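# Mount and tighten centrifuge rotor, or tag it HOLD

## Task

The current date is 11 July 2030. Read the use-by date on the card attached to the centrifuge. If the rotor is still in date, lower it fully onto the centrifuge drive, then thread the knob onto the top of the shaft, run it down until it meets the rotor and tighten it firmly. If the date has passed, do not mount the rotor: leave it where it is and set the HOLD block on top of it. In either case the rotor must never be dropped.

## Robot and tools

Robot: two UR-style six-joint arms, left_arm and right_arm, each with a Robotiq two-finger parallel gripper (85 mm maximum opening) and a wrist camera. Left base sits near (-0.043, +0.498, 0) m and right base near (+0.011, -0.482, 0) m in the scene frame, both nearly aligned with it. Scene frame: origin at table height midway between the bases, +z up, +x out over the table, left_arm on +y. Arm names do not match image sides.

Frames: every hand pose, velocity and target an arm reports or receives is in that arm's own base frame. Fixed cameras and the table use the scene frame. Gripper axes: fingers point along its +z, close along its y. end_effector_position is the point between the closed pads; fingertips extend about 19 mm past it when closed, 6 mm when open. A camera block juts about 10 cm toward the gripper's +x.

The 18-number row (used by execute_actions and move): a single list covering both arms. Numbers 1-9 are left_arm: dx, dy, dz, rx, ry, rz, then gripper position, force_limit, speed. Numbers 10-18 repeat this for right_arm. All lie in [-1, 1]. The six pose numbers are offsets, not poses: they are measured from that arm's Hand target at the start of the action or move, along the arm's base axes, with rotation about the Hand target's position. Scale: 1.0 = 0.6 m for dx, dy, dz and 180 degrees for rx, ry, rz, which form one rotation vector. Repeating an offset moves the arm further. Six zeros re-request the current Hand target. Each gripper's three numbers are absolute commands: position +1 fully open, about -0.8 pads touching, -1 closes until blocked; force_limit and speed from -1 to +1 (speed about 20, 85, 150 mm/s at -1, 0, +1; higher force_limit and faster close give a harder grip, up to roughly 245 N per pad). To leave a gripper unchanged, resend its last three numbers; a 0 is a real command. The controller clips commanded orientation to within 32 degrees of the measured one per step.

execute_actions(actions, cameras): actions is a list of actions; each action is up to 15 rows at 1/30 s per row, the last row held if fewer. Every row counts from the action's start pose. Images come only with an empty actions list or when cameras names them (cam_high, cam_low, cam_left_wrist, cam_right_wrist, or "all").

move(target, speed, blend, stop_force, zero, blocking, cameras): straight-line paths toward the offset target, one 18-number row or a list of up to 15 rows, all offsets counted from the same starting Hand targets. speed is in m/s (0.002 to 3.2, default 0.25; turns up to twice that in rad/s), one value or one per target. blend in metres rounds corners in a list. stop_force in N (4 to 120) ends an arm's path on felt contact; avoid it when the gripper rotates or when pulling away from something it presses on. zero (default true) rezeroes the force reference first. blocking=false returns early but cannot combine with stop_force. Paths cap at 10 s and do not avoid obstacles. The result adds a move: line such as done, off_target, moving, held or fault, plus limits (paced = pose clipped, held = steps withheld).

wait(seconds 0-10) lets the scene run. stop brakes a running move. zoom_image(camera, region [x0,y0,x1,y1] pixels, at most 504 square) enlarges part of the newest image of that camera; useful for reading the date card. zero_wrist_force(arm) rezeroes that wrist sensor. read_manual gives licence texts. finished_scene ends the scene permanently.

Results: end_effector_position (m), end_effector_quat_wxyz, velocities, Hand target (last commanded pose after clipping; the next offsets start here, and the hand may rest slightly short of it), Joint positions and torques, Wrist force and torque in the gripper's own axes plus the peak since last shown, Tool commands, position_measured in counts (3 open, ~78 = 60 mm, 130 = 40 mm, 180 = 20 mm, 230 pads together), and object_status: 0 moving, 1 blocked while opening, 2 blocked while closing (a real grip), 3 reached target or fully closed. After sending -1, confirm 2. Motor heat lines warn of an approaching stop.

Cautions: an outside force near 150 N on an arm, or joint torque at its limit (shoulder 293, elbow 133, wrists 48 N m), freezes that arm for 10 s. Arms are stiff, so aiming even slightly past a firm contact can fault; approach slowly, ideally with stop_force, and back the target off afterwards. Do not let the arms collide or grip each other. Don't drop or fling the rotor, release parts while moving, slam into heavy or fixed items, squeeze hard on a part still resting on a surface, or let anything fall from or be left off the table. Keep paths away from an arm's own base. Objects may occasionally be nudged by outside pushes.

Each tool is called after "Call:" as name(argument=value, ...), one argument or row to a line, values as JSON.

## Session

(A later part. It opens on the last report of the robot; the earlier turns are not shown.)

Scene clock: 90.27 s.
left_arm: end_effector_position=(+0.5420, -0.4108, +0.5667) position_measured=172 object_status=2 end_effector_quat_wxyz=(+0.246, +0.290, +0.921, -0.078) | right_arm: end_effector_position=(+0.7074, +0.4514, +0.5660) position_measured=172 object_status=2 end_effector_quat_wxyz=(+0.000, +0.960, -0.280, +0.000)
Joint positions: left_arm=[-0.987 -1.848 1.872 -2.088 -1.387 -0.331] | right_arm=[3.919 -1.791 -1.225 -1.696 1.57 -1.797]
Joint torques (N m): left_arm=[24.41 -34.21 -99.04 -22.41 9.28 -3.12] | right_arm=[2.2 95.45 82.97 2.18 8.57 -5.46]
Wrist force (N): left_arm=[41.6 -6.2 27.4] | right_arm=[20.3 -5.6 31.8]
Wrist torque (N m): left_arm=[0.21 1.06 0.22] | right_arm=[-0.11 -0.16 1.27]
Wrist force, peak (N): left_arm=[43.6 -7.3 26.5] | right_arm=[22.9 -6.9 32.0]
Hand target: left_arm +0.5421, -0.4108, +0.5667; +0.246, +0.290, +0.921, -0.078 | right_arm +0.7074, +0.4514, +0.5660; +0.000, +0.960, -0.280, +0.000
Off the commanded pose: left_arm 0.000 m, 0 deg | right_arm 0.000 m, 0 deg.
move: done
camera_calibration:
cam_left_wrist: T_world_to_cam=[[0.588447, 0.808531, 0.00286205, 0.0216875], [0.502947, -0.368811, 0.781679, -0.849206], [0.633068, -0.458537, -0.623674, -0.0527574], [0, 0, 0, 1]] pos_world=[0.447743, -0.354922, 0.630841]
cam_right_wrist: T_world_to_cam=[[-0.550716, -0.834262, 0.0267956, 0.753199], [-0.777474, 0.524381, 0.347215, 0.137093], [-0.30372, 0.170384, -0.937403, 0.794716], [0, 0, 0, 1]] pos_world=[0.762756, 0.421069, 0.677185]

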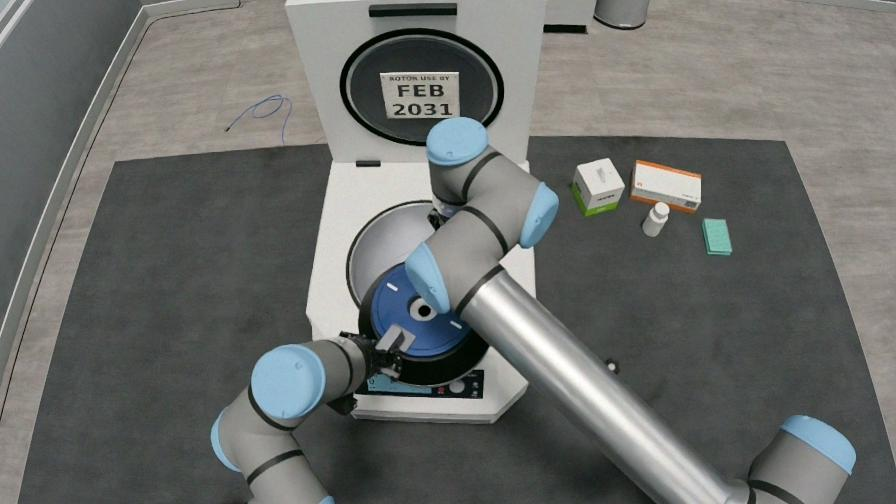

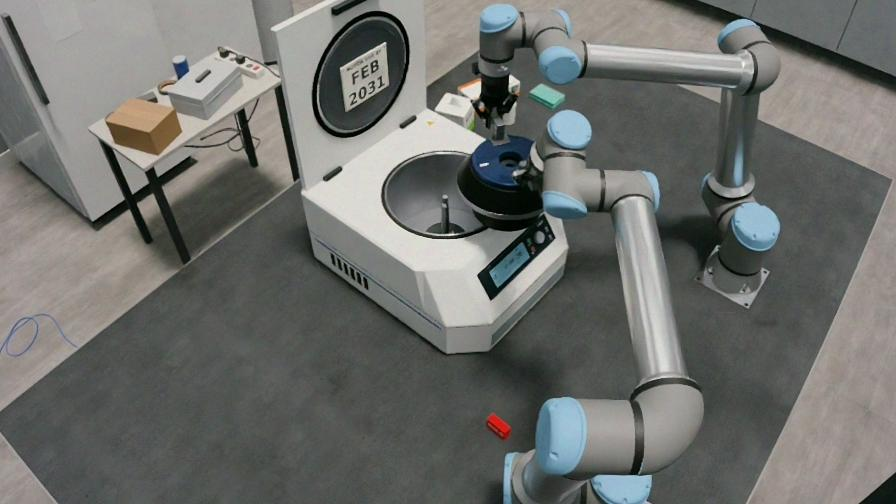

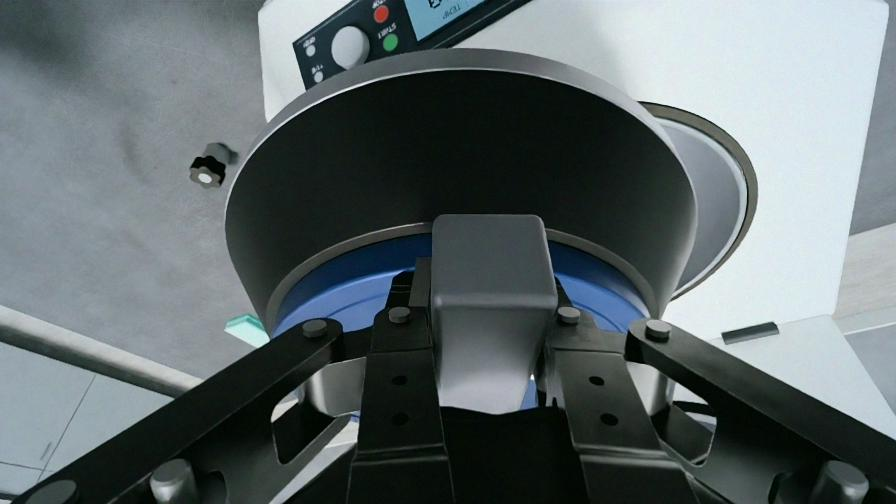

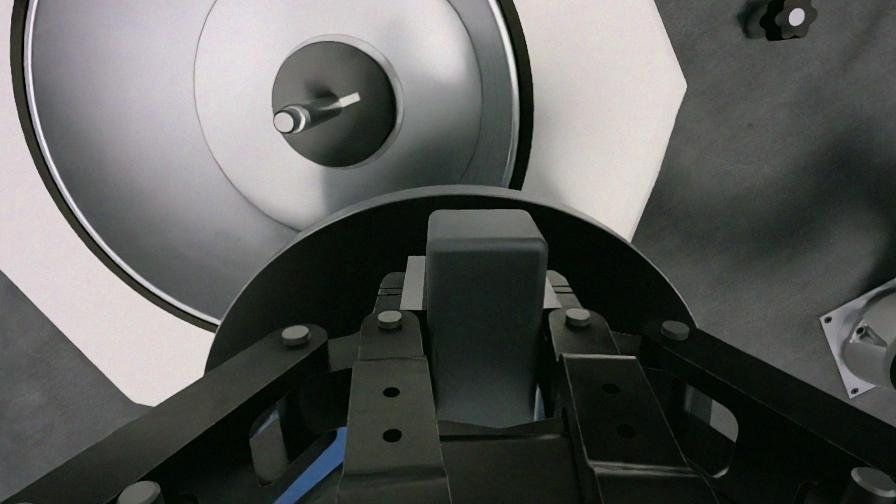

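Call:
zoom_image(
  camera="cam_right_wrist",
  region=[260, 20, 420, 180],
)

Call:
zoom_image(
  camera="cam_high",
  region=[340, 240, 500, 400],
)

Scaled by 3.150 from the camera's 896x504 image, which has a finer 1280x720 frame.

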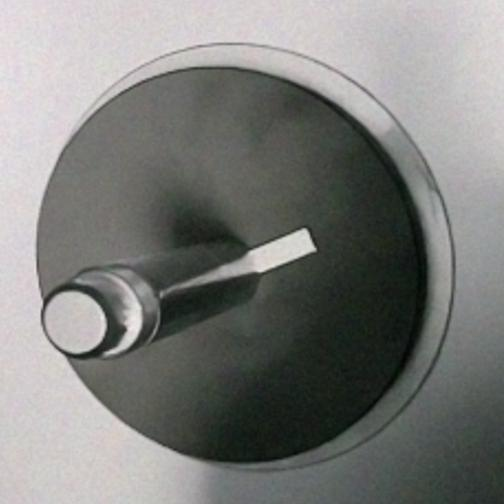

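Scaled by 3.150 from the camera's 896x504 image, which has a finer 1280x720 frame.

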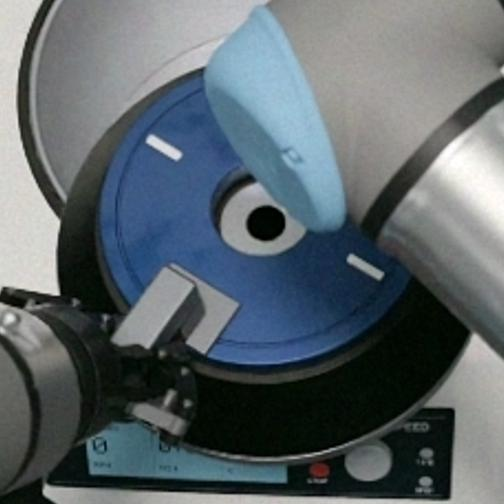

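Call:
move(
  target=[
    [0.0577,-0.0067,0,0,0,0.0222,-1,1,-1,0.0732,0.0212,0,0,0,0.0222,-1,1,-1],
    [0.1162,-0.0137,0,0,0,0.0444,-1,1,-1,0.1453,0.0428,0,0,0,0.0444,-1,1,-1],
    [0.1755,-0.0212,0,0,0,0.0667,-1,1,-1,0.2167,0.0650,0,0,0,0.0667,-1,1,-1],
  ],
  speed=0.08,
  blend=[0.01,0.01,0],
  cameras=["cam_high","cam_low"],
)

Call:
zoom_image(
  camera="cam_low",
  region=[360, 60, 620, 260],
)

Scene clock: 95.67 s.
left_arm: end_effector_position=(+0.6473, -0.4236, +0.5667) position_measured=172 object_status=2 end_effector_quat_wxyz=(+0.253, +0.192, +0.947, -0.052) | right_arm: end_effector_position=(+0.8374, +0.4904, +0.5660) position_measured=172 object_status=2 end_effector_quat_wxyz=(+0.000, +0.984, -0.178, +0.000)
Joint positions: left_arm=[-0.897 -1.681 1.736 -2.096 -1.332 -0.439] | right_arm=[3.852 -2.039 -0.886 -1.787 1.57 -2.074]
Joint torques (N m): left_arm=[23.32 -53.1 -98.38 -16.28 9.56 -2.43] | right_arm=[0.92 121.6 82.09 1.84 7.24 -5.61]
Wrist force (N): left_arm=[39.5 -3.4 29.1] | right_arm=[18.7 -3.4 31.4]
Wrist torque (N m): left_arm=[-0.01 1.24 -0.17] | right_arm=[-0.27 -0.28 0.99]
Wrist force, peak (N): left_arm=[50.3 -4.8 22.7] | right_arm=[30.7 -5.2 31.1]
Hand target: left_arm +0.6474, -0.4236, +0.5667; +0.253, +0.192, +0.947, -0.052 | right_arm +0.8375, +0.4904, +0.5660; +0.000, +0.984, -0.178, +0.000
Off the commanded pose: left_arm 0.000 m, 0 deg | right_arm 0.000 m, 0 deg.
move: done
Images, in order (width x height): cam_high 896x504, cam_low 896x504.

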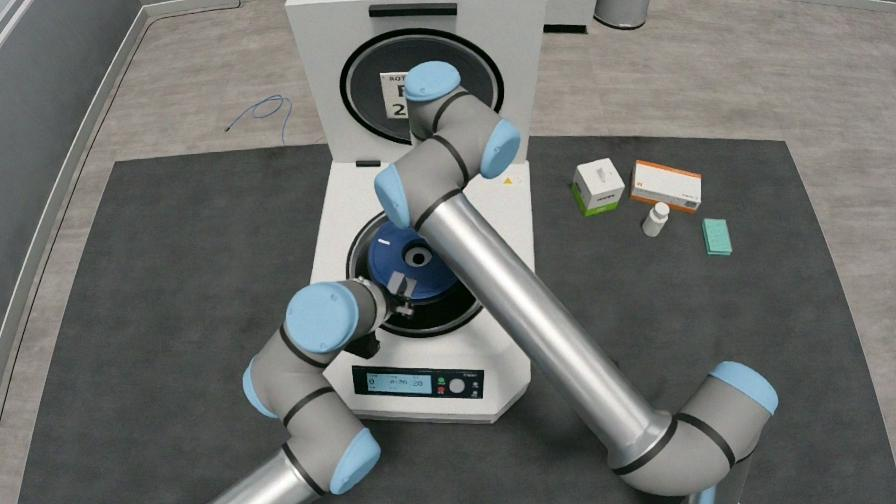

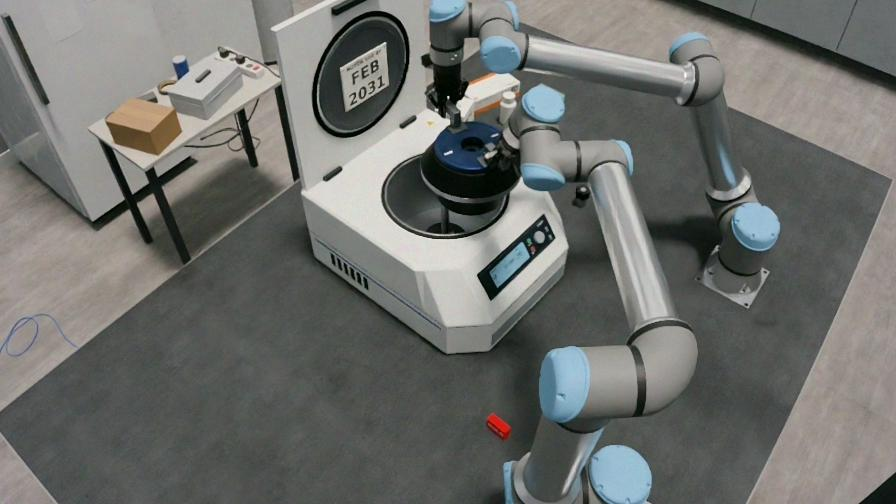

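Scaled by 1.938 from the camera's 896x504 image, which has a finer 1280x720 frame.

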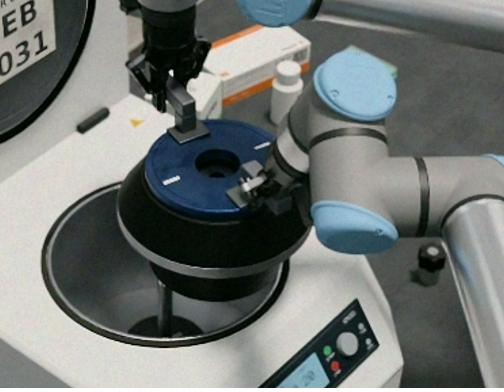

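Call:
move(
  target=[
    [0.0602,-0.0078,0,0,0,0.0222,-1,1,-1,0.0701,0.0225,0,0,0,0.0222,-1,1,-1],
    [0.1217,-0.0160,0,0,0,0.0444,-1,1,-1,0.1395,0.0452,0,0,0,0.0444,-1,1,-1],
  ],
  speed=0.08,
  blend=[0.01,0],
  cameras=["all"],
)

Call:
zoom_image(
  camera="cam_low",
  region=[360, 60, 560, 260],
)

Call:
zoom_image(
  camera="cam_high",
  region=[340, 190, 510, 340],
)

Scene clock: 98.00 s.
left_arm: end_effector_position=(+0.7204, -0.4332, +0.5667) position_measured=172 object_status=2 end_effector_quat_wxyz=(+0.256, +0.126, +0.958, -0.034) | right_arm: end_effector_position=(+0.9211, +0.5175, +0.5660) position_measured=172 object_status=2 end_effector_quat_wxyz=(+0.000, +0.994, -0.109, +0.000)
Joint positions: left_arm=[-0.846 -1.563 1.62 -2.077 -1.292 -0.521] | right_arm=[3.819 -2.248 -0.552 -1.913 1.57 -2.246]
Joint torques (N m): left_arm=[22.17 -70.74 -98.16 -15.03 9.14 -2.38] | right_arm=[-1.92 133.14 79.78 2.65 5.34 -4.98]
Wrist force (N): left_arm=[33.3 -1.5 32.4] | right_arm=[11.9 -2.3 31.0]
Wrist torque (N m): left_arm=[0.03 1.42 -0.34] | right_arm=[-0.25 -0.13 0.83]
Wrist force, peak (N): left_arm=[48.8 -4.3 24.6] | right_arm=[28.9 -4.6 30.8]
Hand target: left_arm +0.7204, -0.4332, +0.5667; +0.256, +0.126, +0.958, -0.034 | right_arm +0.9212, +0.5175, +0.5660; +0.000, +0.994, -0.109, +0.000
Off the commanded pose: left_arm 0.000 m, 0 deg | right_arm 0.000 m, 0 deg.
move: done
camera_calibration:
cam_left_wrist: T_world_to_cam=[[0.27634, 0.961056, 0.00293419, 0.225544], [0.598737, -0.174546, 0.781695, -0.932024], [0.751765, -0.214257, -0.623654, -0.155624], [0, 0, 0, 1]] pos_world=[0.612703, -0.412785, 0.630841]
cam_right_wrist: T_world_to_cam=[[-0.232035, -0.972338, 0.0267904, 0.704038], [-0.909952, 0.226715, 0.347256, 0.544702], [-0.343725, 0.0561975, -0.937387, 0.944324], [0, 0, 0, 1]] pos_world=[0.983601, 0.508003, 0.677185]

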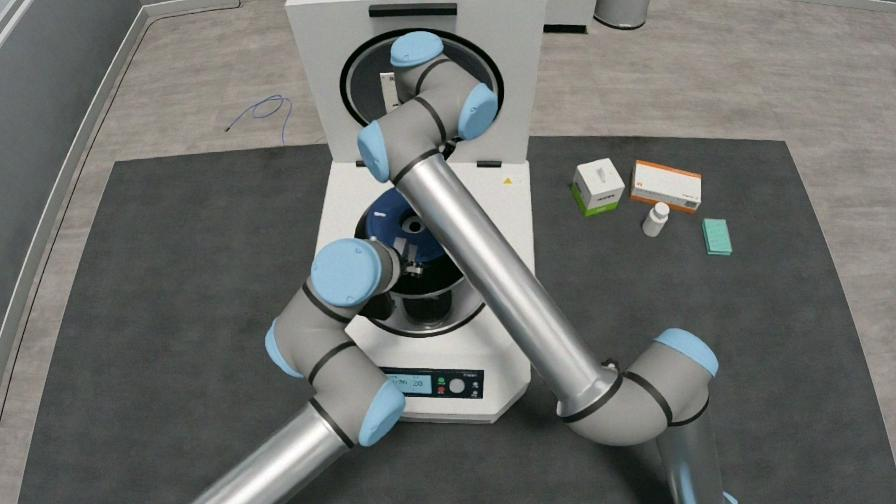

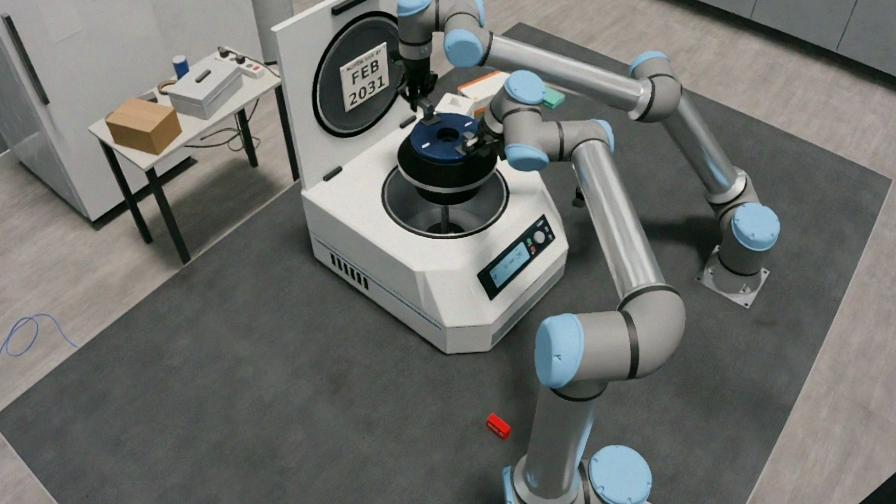

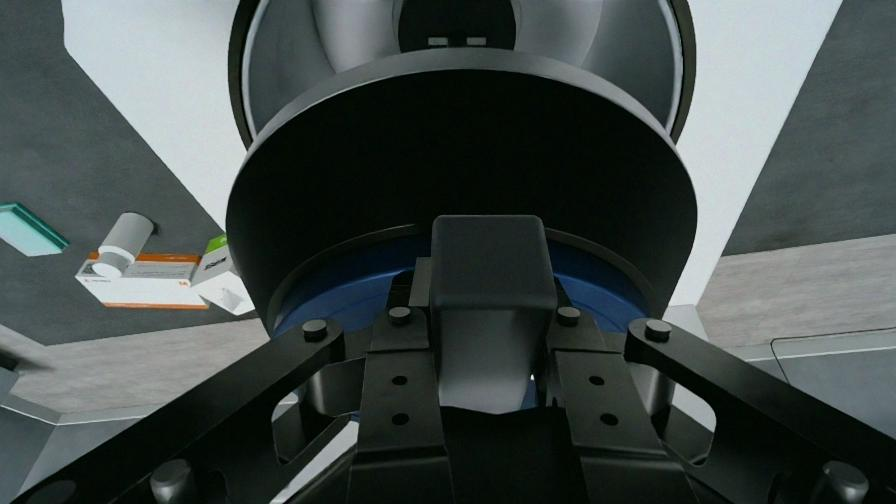

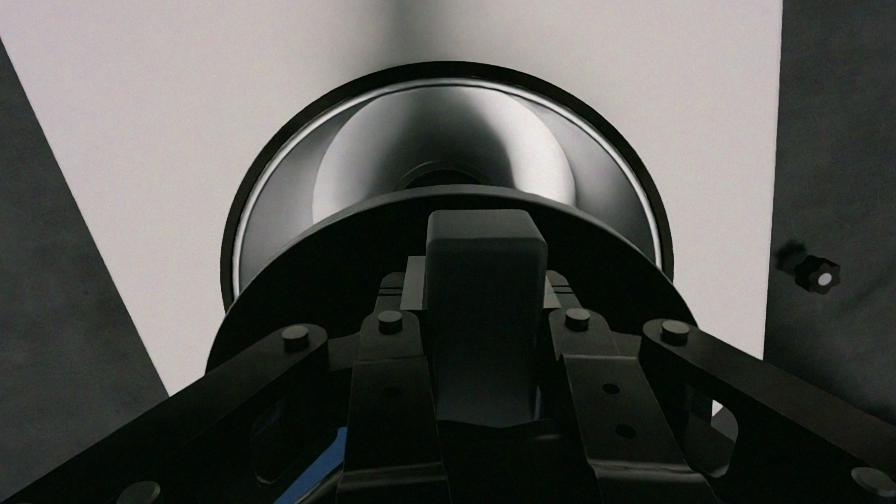

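Scaled by 2.520 from the camera's 896x504 image, which has a finer 1280x720 frame.

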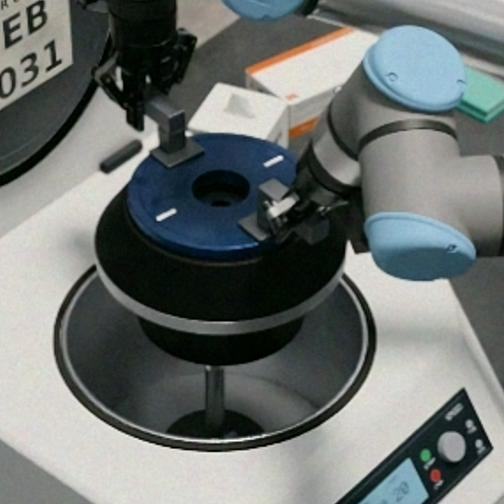

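Scaled by 2.965 from the camera's 896x504 image, which has a finer 1280x720 frame.

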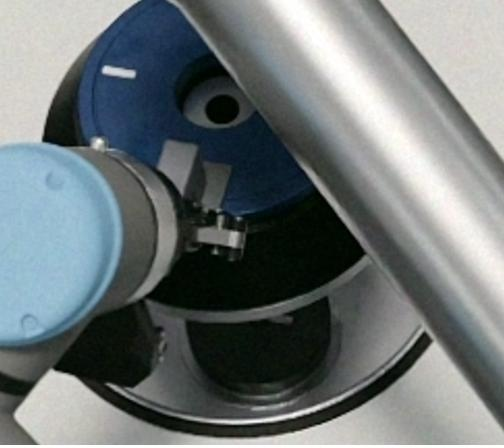

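Call:
move(
  target=[0.025,0.0008,-0.05,0,0,0,-1,1,-1,0.025,0.0020,-0.05,0,0,0,-1,1,-1],
  speed=0.05,
  cameras=["all"],
)

Call:
zoom_image(
  camera="cam_low",
  region=[370, 80, 530, 260],
)

Call:
zoom_image(
  camera="cam_high",
  region=[360, 190, 480, 310],
)

Call:
zoom_image(
  camera="cam_left_wrist",
  region=[380, 0, 560, 100],
)

Scene clock: 101.67 s.
left_arm: end_effector_position=(+0.7354, -0.4327, +0.5368) position_measured=172 object_status=2 end_effector_quat_wxyz=(+0.256, +0.126, +0.958, -0.034) | right_arm: end_effector_position=(+0.9361, +0.5187, +0.5361) position_measured=172 object_status=2 end_effector_quat_wxyz=(+0.000, +0.994, -0.109, +0.000)
Joint positions: left_arm=[-0.829 -1.538 1.648 -2.134 -1.3 -0.506] | right_arm=[3.811 -2.259 -0.587 -1.866 1.57 -2.254]
Joint torques (N m): left_arm=[25.28 -76.09 -78.85 -21.36 3.03 1.82] | right_arm=[-3.7 138.74 66.05 9.12 1.2 -5.02]
Wrist force (N): left_arm=[34.2 -2.0 31.9] | right_arm=[13.3 -2.9 31.3]
Wrist torque (N m): left_arm=[0.07 1.43 -0.58] | right_arm=[-0.28 -0.24 0.89]
Wrist force, peak (N): left_arm=[33.1 -2.4 35.9] | right_arm=[12.1 -3.0 33.0]
Hand target: left_arm +0.7354, -0.4327, +0.5367; +0.256, +0.126, +0.958, -0.034 | right_arm +0.9362, +0.5187, +0.5360; +0.000, +0.994, -0.109, +0.000
Off the commanded pose: left_arm 0.000 m, 0 deg | right_arm 0.000 m, 0 deg.
move: done
camera_calibration:
cam_left_wrist: T_world_to_cam=[[0.27634, 0.961056, 0.00293419, 0.22113], [0.598737, -0.174546, 0.781695, -0.917503], [0.751765, -0.214257, -0.623654, -0.185386], [0, 0, 0, 1]] pos_world=[0.627603, -0.412385, 0.600941]
cam_right_wrist: T_world_to_cam=[[-0.232035, -0.972338, 0.0267904, 0.709487], [-0.909952, 0.226715, 0.347256, 0.568462], [-0.343725, 0.0561975, -0.937387, 0.921385], [0, 0, 0, 1]] pos_world=[0.998601, 0.509203, 0.647285]

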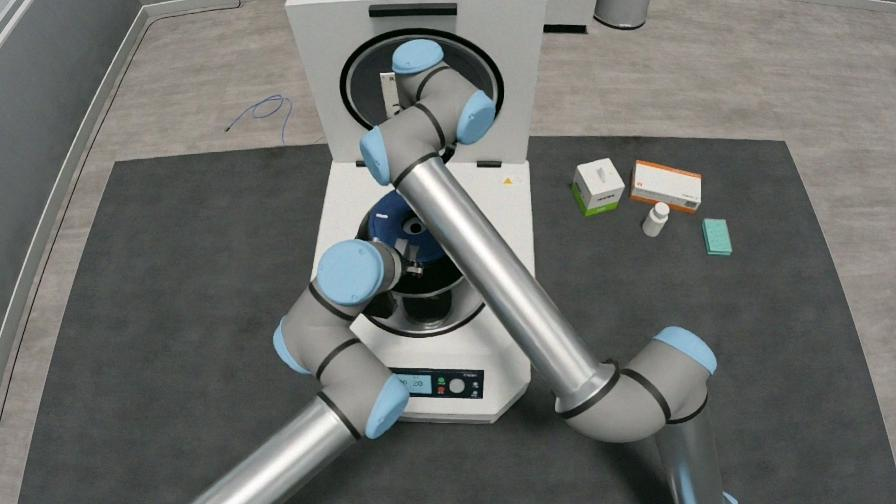

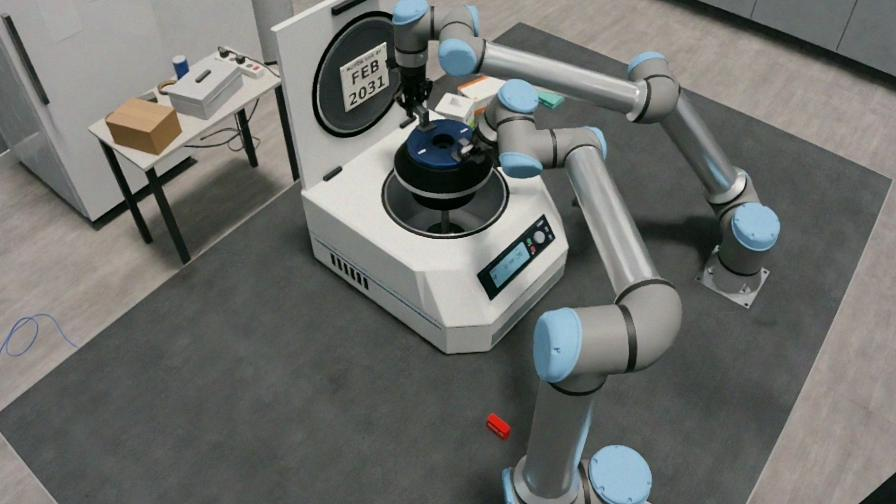

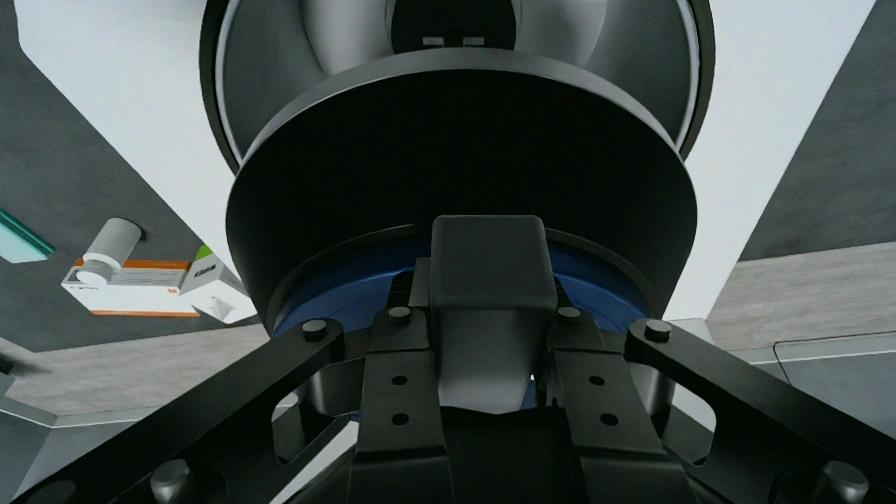

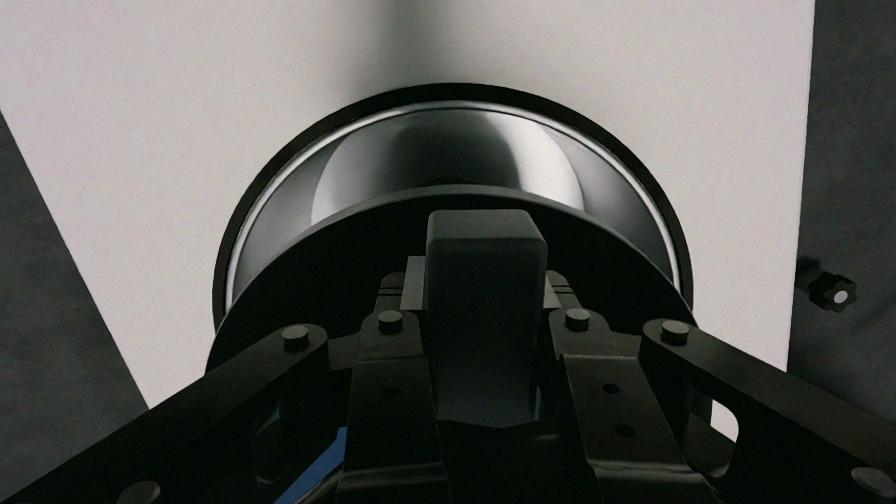

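Scaled by 2.800 from the camera's 896x504 image, which has a finer 1280x720 frame.

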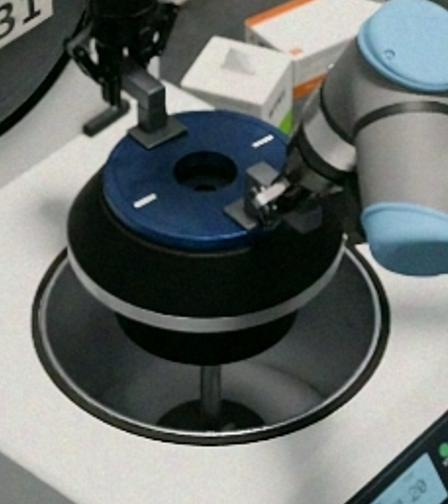

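Scaled by 4.200 from the camera's 896x504 image, which has a finer 1280x720 frame.

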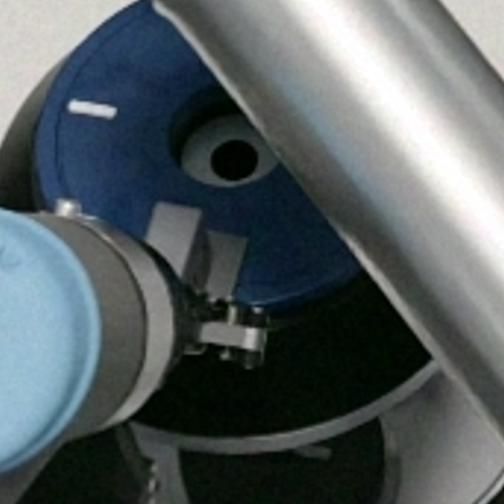

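Scaled by 2.800 from the camera's 896x504 image, which has a finer 1280x720 frame.

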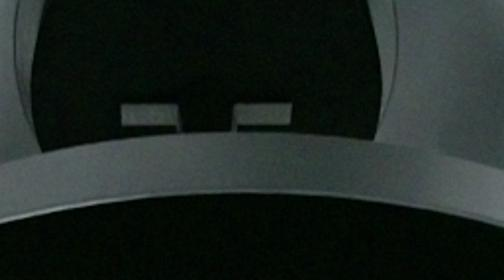

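Call:
zoom_image(
  camera="cam_low",
  region=[420, 120, 470, 160],
)

Call:
zoom_image(
  camera="cam_low",
  region=[400, 185, 490, 245],
)

Scaled by 10.080 from the camera's 896x504 image, which has a finer 1280x720 frame.

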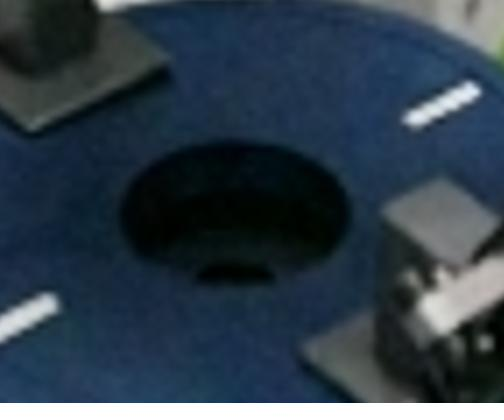

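Scaled by 5.600 from the camera's 896x504 image, which has a finer 1280x720 frame.

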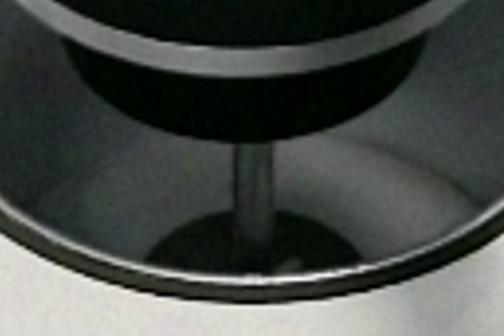

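Call:
move(
  target=[0,-0.0017,-0.05,0,0,0,-1,1,-1,0,-0.0017,-0.05,0,0,0,-1,1,-1],
  speed=0.03,
  stop_force=15,
  cameras=["cam_high","cam_low","cam_left_wrist"],
)

Call:
zoom_image(
  camera="cam_low",
  region=[400, 120, 500, 240],
)

Call:
zoom_image(
  camera="cam_high",
  region=[380, 200, 460, 280],
)

Scene clock: 105.30 s.
left_arm: end_effector_position=(+0.7354, -0.4337, +0.5067) position_measured=172 object_status=2 end_effector_quat_wxyz=(+0.256, +0.126, +0.958, -0.034) | right_arm: end_effector_position=(+0.9362, +0.5177, +0.5060) position_measured=172 object_status=2 end_effector_quat_wxyz=(+0.000, +0.994, -0.109, +0.000)
Joint positions: left_arm=[-0.83 -1.53 1.693 -2.187 -1.299 -0.507] | right_arm=[3.81 -2.237 -0.68 -1.796 1.57 -2.255]
Joint torques (N m): left_arm=[-14.94 -74.45 -79.36 -21.38 10.15 -2.66] | right_arm=[-1.43 163.18 66.9 8.82 -0.7 -5.33]
Wrist force (N): left_arm=[37.8 -3.5 29.9] | right_arm=[17.2 -3.1 31.2]
Wrist torque (N m): left_arm=[0.07 1.41 -0.12] | right_arm=[-0.18 -0.29 1.02]
Wrist force, peak (N): left_arm=[37.1 -3.4 32.0] | right_arm=[14.8 -3.7 32.7]
Hand target: left_arm +0.7354, -0.4337, +0.5067; +0.256, +0.126, +0.958, -0.034 | right_arm +0.9362, +0.5177, +0.5060; +0.000, +0.994, -0.109, +0.000
Off the commanded pose: left_arm 0.000 m, 0 deg | right_arm 0.000 m, 0 deg.
move: done
camera_calibration:
cam_left_wrist: T_world_to_cam=[[0.27634, 0.961055, 0.00293311, 0.222152], [0.598796, -0.174562, 0.781647, -0.894223], [0.751718, -0.214244, -0.623714, -0.204379], [0, 0, 0, 1]] pos_world=[0.627703, -0.413385, 0.570841]
Images, in order (width x height): cam_high 896x504, cam_low 896x504, cam_left_wrist 896x504.

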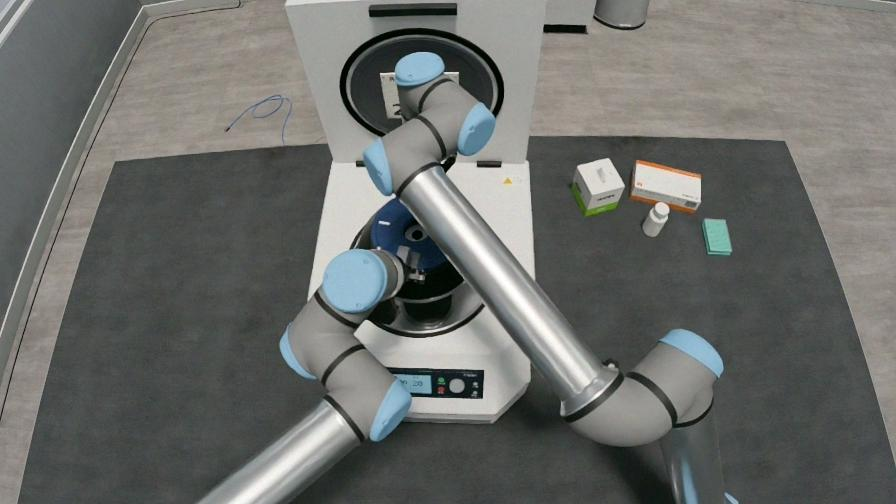

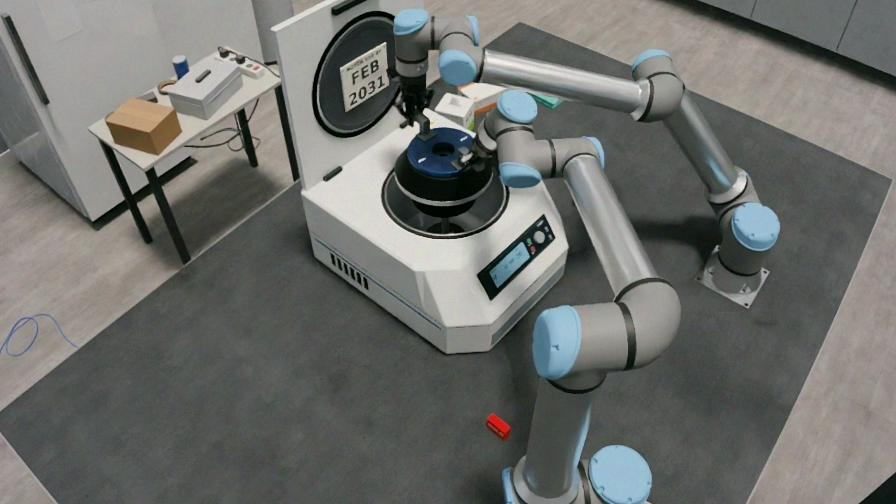

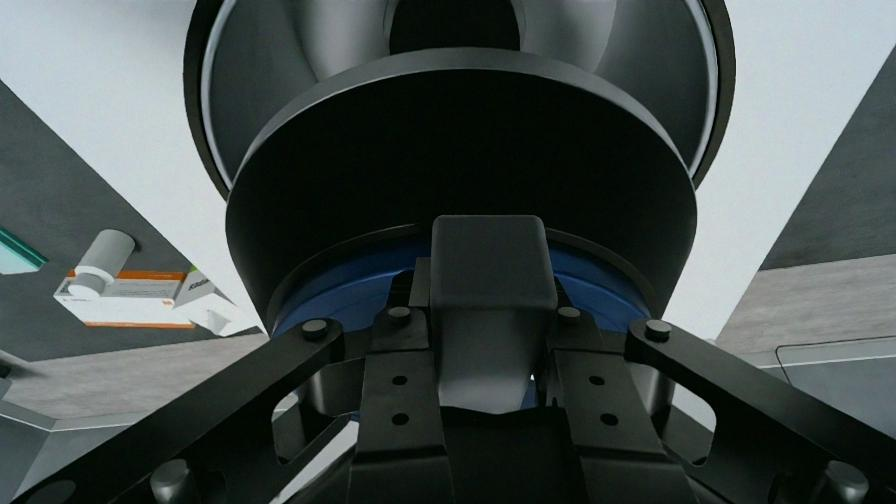

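Scaled by 4.200 from the camera's 896x504 image, which has a finer 1280x720 frame.

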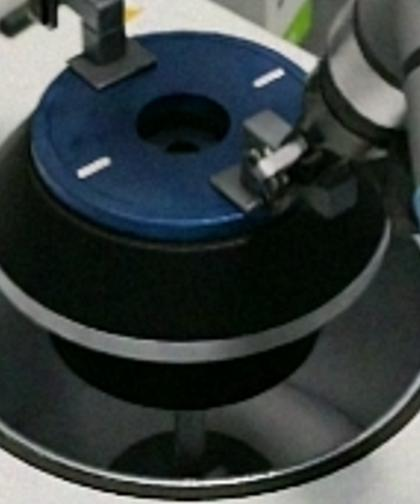

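Scaled by 6.300 from the camera's 896x504 image, which has a finer 1280x720 frame.

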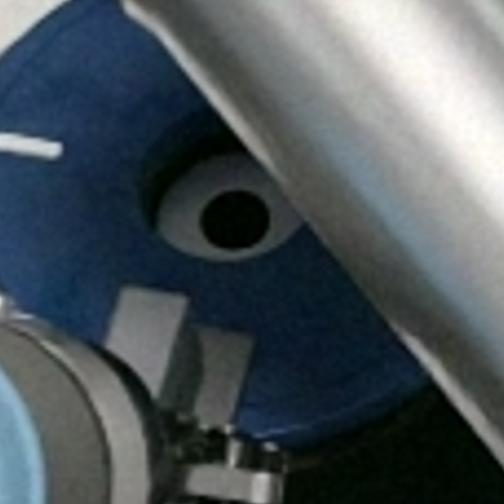

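Call:
move(
  target=[-0.002,0,-0.03,0,0,0,-1,1,-1,-0.002,0,-0.03,0,0,0,-1,1,-1],
  speed=0.02,
  stop_force=10,
)

Scene clock: 108.20 s.
left_arm: end_effector_position=(+0.7342, -0.4337, +0.4887) position_measured=172 object_status=2 end_effector_quat_wxyz=(+0.256, +0.126, +0.958, -0.034) | right_arm: end_effector_position=(+0.9350, +0.5177, +0.4880) position_measured=172 object_status=2 end_effector_quat_wxyz=(+0.000, +0.994, -0.109, +0.000)
Joint positions: left_arm=[-0.832 -1.527 1.721 -2.218 -1.299 -0.508] | right_arm=[3.811 -2.225 -0.732 -1.756 1.57 -2.254]
Joint torques (N m): left_arm=[-15.65 -76.35 -78.29 -21.11 9.88 -2.57] | right_arm=[20.82 163.07 68.49 9.05 -0.08 2.57]
Wrist force (N): left_arm=[35.3 -3.9 31.1] | right_arm=[13.6 -4.7 30.9]
Wrist torque (N m): left_arm=[0.14 1.36 -0.04] | right_arm=[-0.34 -0.19 1.00]
Wrist force, peak (N): left_arm=[38.4 -3.4 30.1] | right_arm=[16.9 -3.6 31.6]
Hand target: left_arm +0.7342, -0.4337, +0.4887; +0.256, +0.126, +0.958, -0.034 | right_arm +0.9350, +0.5177, +0.4880; +0.000, +0.994, -0.109, +0.000
Off the commanded pose: left_arm 0.000 m, 0 deg | right_arm 0.000 m, 0 deg.
move: done

Call:
move(
  target=[0,0,-0.013,0,0,0,-1,1,-1,0,0,-0.013,0,0,0,-1,1,-1],
  speed=0.01,
  stop_force=8,
)

Call:
move(
  target=[0,0,-0.013,0,0,0,-1,1,-1,0,0,-0.013,0,0,0,-1,1,-1],
  speed=0.01,
  stop_force=8,
  cameras=["cam_high","cam_low"],
)

Call:
zoom_image(
  camera="cam_high",
  region=[390, 210, 450, 270],
)

Call:
zoom_image(
  camera="cam_low",
  region=[420, 135, 470, 175],
)

Scene clock: 110.73 s.
left_arm: end_effector_position=(+0.7342, -0.4337, +0.4853) position_measured=172 object_status=2 end_effector_quat_wxyz=(+0.256, +0.126, +0.958, -0.034) | right_arm: end_effector_position=(+0.9350, +0.5177, +0.4802) position_measured=172 object_status=2 end_effector_quat_wxyz=(+0.000, +0.994, -0.109, +0.000)
Joint positions: left_arm=[-0.832 -1.526 1.726 -2.224 -1.299 -0.508] | right_arm=[3.811 -2.221 -0.751 -1.739 1.57 -2.254]
Joint torques (N m): left_arm=[-11.29 -112.66 -101.66 -17.53 9.53 -2.36] | right_arm=[13.91 155.14 64.95 8.7 0.13 2.5]
Wrist force (N): left_arm=[38.1 -4.3 35.6] | right_arm=[14.0 -4.4 26.0]
Wrist torque (N m): left_arm=[0.19 1.96 0.00] | right_arm=[-0.23 -0.78 0.91]
Wrist force, peak (N): left_arm=[38.2 -4.1 35.8] | right_arm=[14.2 -5.3 33.0]
Hand target: left_arm +0.7342, -0.4337, +0.4853; +0.256, +0.126, +0.958, -0.034 (not the last commanded pose) | right_arm +0.9350, +0.5177, +0.4802; +0.000, +0.994, -0.109, +0.000
Off the commanded pose: left_arm 0.004 m, 0 deg | right_arm 0.000 m, 0 deg.
move: contact (left_arm)

Scene clock: 112.33 s.
left_arm: end_effector_position=(+0.7342, -0.4337, +0.4775) position_measured=172 object_status=2 end_effector_quat_wxyz=(+0.256, +0.126, +0.958, -0.034) | right_arm: end_effector_position=(+0.9350, +0.5177, +0.4724) position_measured=172 object_status=2 end_effector_quat_wxyz=(+0.000, +0.994, -0.109, +0.000)
Joint positions: left_arm=[-0.832 -1.523 1.737 -2.238 -1.299 -0.508] | right_arm=[3.811 -2.219 -0.77 -1.724 1.57 -2.254]
Joint torques (N m): left_arm=[-6.39 -81.07 -82.55 -22.57 9.06 -2.36] | right_arm=[5.28 157.14 64.7 8.37 0.31 2.27]
Wrist force (N): left_arm=[38.3 -4.5 35.3] | right_arm=[14.5 -5.1 26.4]
Wrist torque (N m): left_arm=[0.28 1.89 0.05] | right_arm=[-0.23 -0.82 1.04]
Wrist force, peak (N): left_arm=[37.3 -4.8 36.9] | right_arm=[14.4 -5.1 27.4]
Hand target: left_arm +0.7342, -0.4337, +0.4775; +0.256, +0.126, +0.958, -0.034 | right_arm +0.9350, +0.5177, +0.4724; +0.000, +0.994, -0.109, +0.000
Off the commanded pose: left_arm 0.000 m, 0 deg | right_arm 0.000 m, 0 deg.
move: done
Images, in order (width x height): cam_high 896x504, cam_low 896x504.

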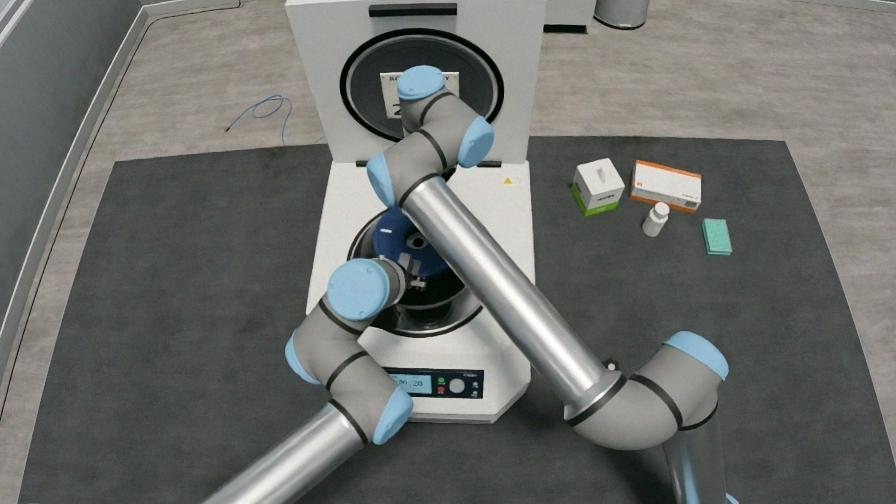

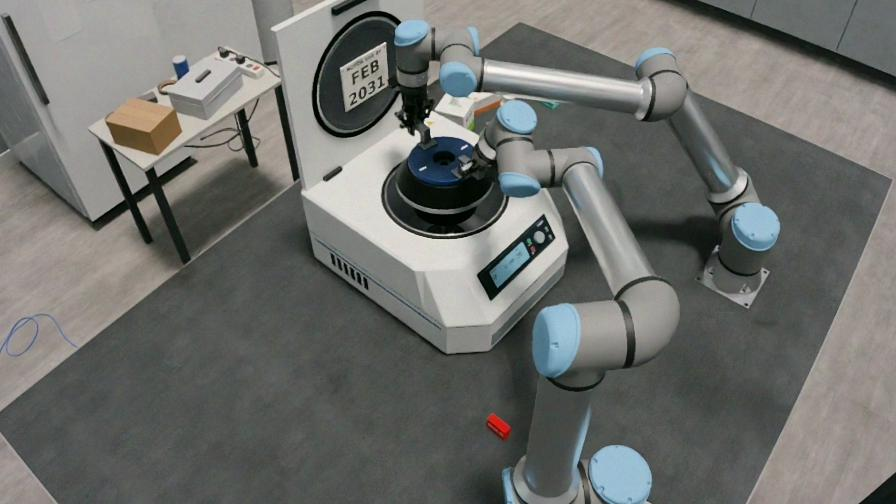

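Scaled by 8.400 from the camera's 896x504 image, which has a finer 1280x720 frame.

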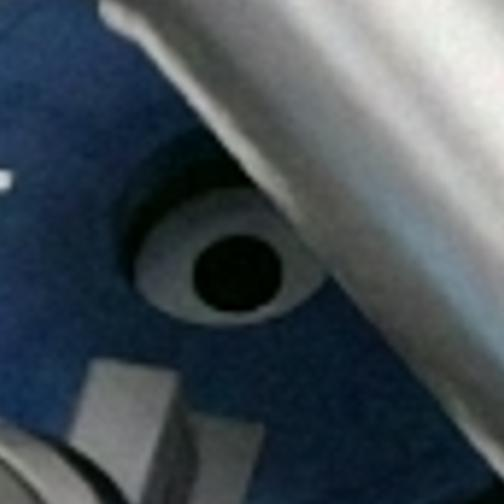

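Scaled by 10.080 from the camera's 896x504 image, which has a finer 1280x720 frame.

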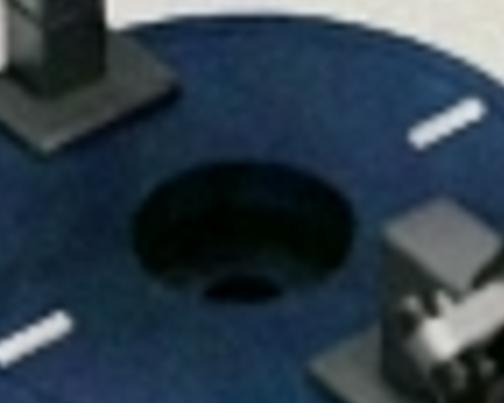

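Call:
move(
  target=[0,0,-0.0073,0,0,0,-1,1,-1,0,0,0,0,0,0,-1,1,-1],
  speed=0.01,
)

Call:
move(
  target=[0,0,-0.01,0,0,0,-1,1,-1,0,0,-0.01,0,0,0,-1,1,-1],
  speed=0.01,
)

Scene clock: 113.53 s.
left_arm: end_effector_position=(+0.7342, -0.4337, +0.4735) position_measured=172 object_status=2 end_effector_quat_wxyz=(+0.256, +0.126, +0.958, -0.034) | right_arm: end_effector_position=(+0.9349, +0.5177, +0.4723) position_measured=172 object_status=2 end_effector_quat_wxyz=(+0.000, +0.994, -0.109, +0.000)
Joint positions: left_arm=[-0.832 -1.522 1.743 -2.245 -1.299 -0.508] | right_arm=[3.811 -2.219 -0.77 -1.724 1.57 -2.254]
Joint torques (N m): left_arm=[-4.5 -36.81 -64.61 -19.77 8.99 -1.97] | right_arm=[4.61 161.81 87.48 7.88 0.18 2.3]
Wrist force (N): left_arm=[51.5 -2.7 -15.5] | right_arm=[13.3 -5.4 53.5]
Wrist torque (N m): left_arm=[-0.10 1.33 0.01] | right_arm=[-0.03 -0.42 0.99]
Wrist force, peak (N): left_arm=[51.5 -2.7 -15.5] | right_arm=[13.3 -5.4 53.5]
Hand target: left_arm +0.7342, -0.4337, +0.4731; +0.256, +0.126, +0.958, -0.034 | right_arm +0.9350, +0.5177, +0.4724; +0.000, +0.994, -0.109, +0.000
Off the commanded pose: left_arm 0.000 m, 0 deg | right_arm 0.000 m, 0 deg.
move: done

Scene clock: 114.40 s.
left_arm: end_effector_position=(+0.7342, -0.4337, +0.4673) position_measured=172 object_status=2 end_effector_quat_wxyz=(+0.256, +0.126, +0.958, -0.034) | right_arm: end_effector_position=(+0.9350, +0.5177, +0.4665) position_measured=172 object_status=2 end_effector_quat_wxyz=(+0.000, +0.994, -0.109, +0.000)
Joint positions: left_arm=[-0.832 -1.519 1.752 -2.256 -1.299 -0.508] | right_arm=[3.811 -2.217 -0.784 -1.712 1.57 -2.254]
Joint torques (N m): left_arm=[-2.05 -22.58 -56.48 -18.14 8.59 -1.96] | right_arm=[5.32 190.68 87.01 11.43 0.17 2.14]
Wrist force (N): left_arm=[55.6 -2.2 -34.6] | right_arm=[14.9 -5.0 57.1]
Wrist torque (N m): left_arm=[-0.08 1.24 -0.01] | right_arm=[-0.07 -0.46 0.97]
Wrist force, peak (N): left_arm=[55.6 -2.2 -34.6] | right_arm=[12.2 -5.6 59.7]
Hand target: left_arm +0.7342, -0.4337, +0.4671; +0.256, +0.126, +0.958, -0.034 | right_arm +0.9350, +0.5177, +0.4664; +0.000, +0.994, -0.109, +0.000
Off the commanded pose: left_arm 0.000 m, 0 deg | right_arm 0.000 m, 0 deg.
move: done

Call:
move(
  target=[0,0,0.008,0,0,0,-1,1,-1,0,0,0.008,0,0,0,-1,1,-1],
  speed=0.01,
  cameras=["cam_low","cam_left_wrist"],
)

Call:
zoom_image(
  camera="cam_low",
  region=[370, 100, 530, 250],
)

Scene clock: 115.67 s.
left_arm: end_effector_position=(+0.7342, -0.4337, +0.4718) position_measured=172 object_status=2 end_effector_quat_wxyz=(+0.256, +0.126, +0.958, -0.034) | right_arm: end_effector_position=(+0.9350, +0.5177, +0.4712) position_measured=172 object_status=2 end_effector_quat_wxyz=(+0.000, +0.994, -0.109, +0.000)
Joint positions: left_arm=[-0.832 -1.521 1.745 -2.248 -1.299 -0.508] | right_arm=[3.811 -2.218 -0.773 -1.721 1.57 -2.254]
Joint torques (N m): left_arm=[0.63 -73.12 -87.91 -16.71 8.39 -1.21] | right_arm=[6.29 186.2 116.95 6.19 0.18 2.43]
Wrist force (N): left_arm=[65.6 -2.5 -21.1] | right_arm=[12.7 -5.4 76.2]
Wrist torque (N m): left_arm=[-0.07 1.11 -0.01] | right_arm=[-0.02 -0.41 1.00]
Wrist force, peak (N): left_arm=[68.7 -2.2 -25.7] | right_arm=[11.1 -5.7 80.8]
Hand target: left_arm +0.7342, -0.4337, +0.4719; +0.256, +0.126, +0.958, -0.034 | right_arm +0.9350, +0.5177, +0.4712; +0.000, +0.994, -0.109, +0.000
Off the commanded pose: left_arm 0.000 m, 0 deg | right_arm 0.000 m, 0 deg.
move: done
camera_calibration:
cam_left_wrist: T_world_to_cam=[[0.27634, 0.961055, 0.00293311, 0.222586], [0.598796, -0.174562, 0.781647, -0.866303], [0.751718, -0.214244, -0.623714, -0.225182], [0, 0, 0, 1]] pos_world=[0.626503, -0.413385, 0.536041]
Images, in order (width x height): cam_low 896x504, cam_left_wrist 896x504.

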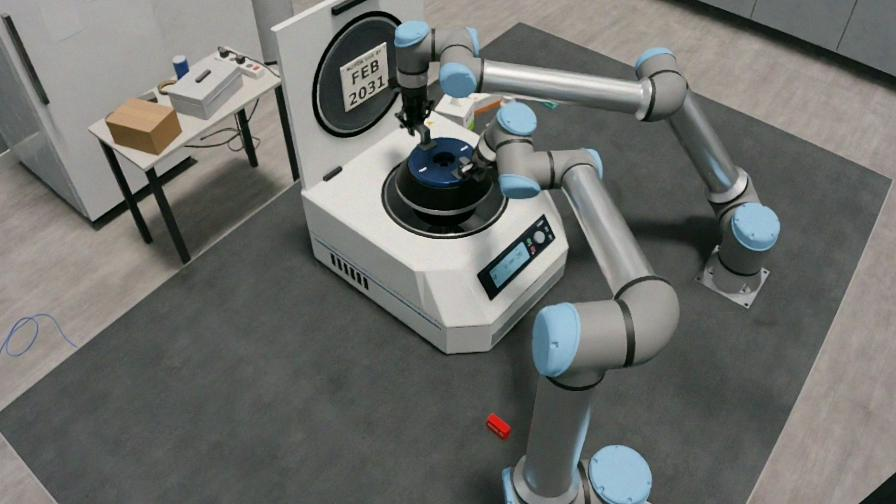

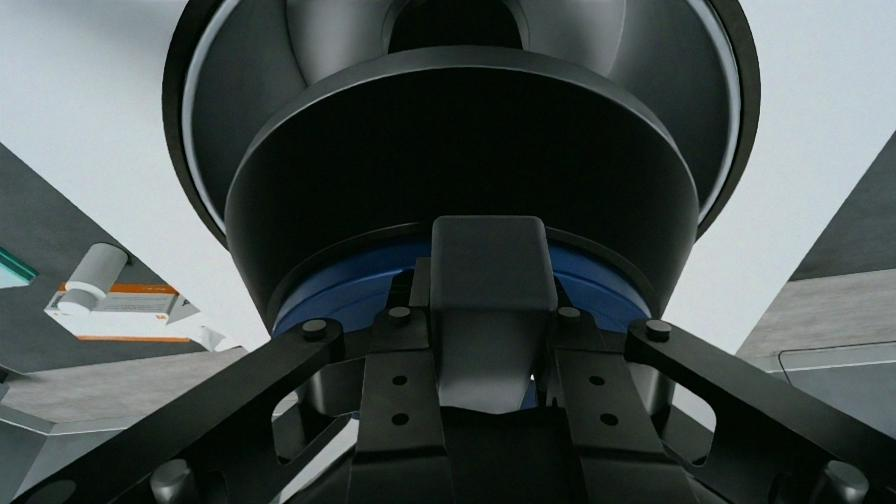

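Scaled by 3.150 from the camera's 896x504 image, which has a finer 1280x720 frame.

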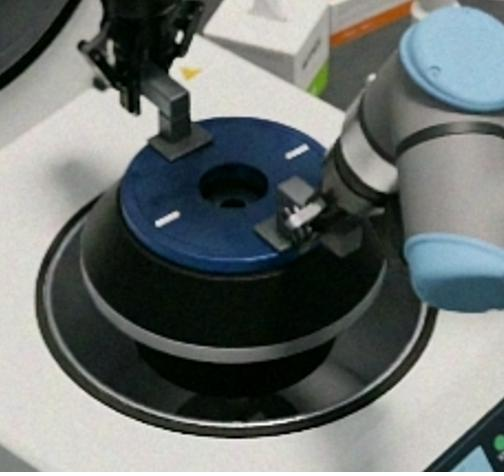

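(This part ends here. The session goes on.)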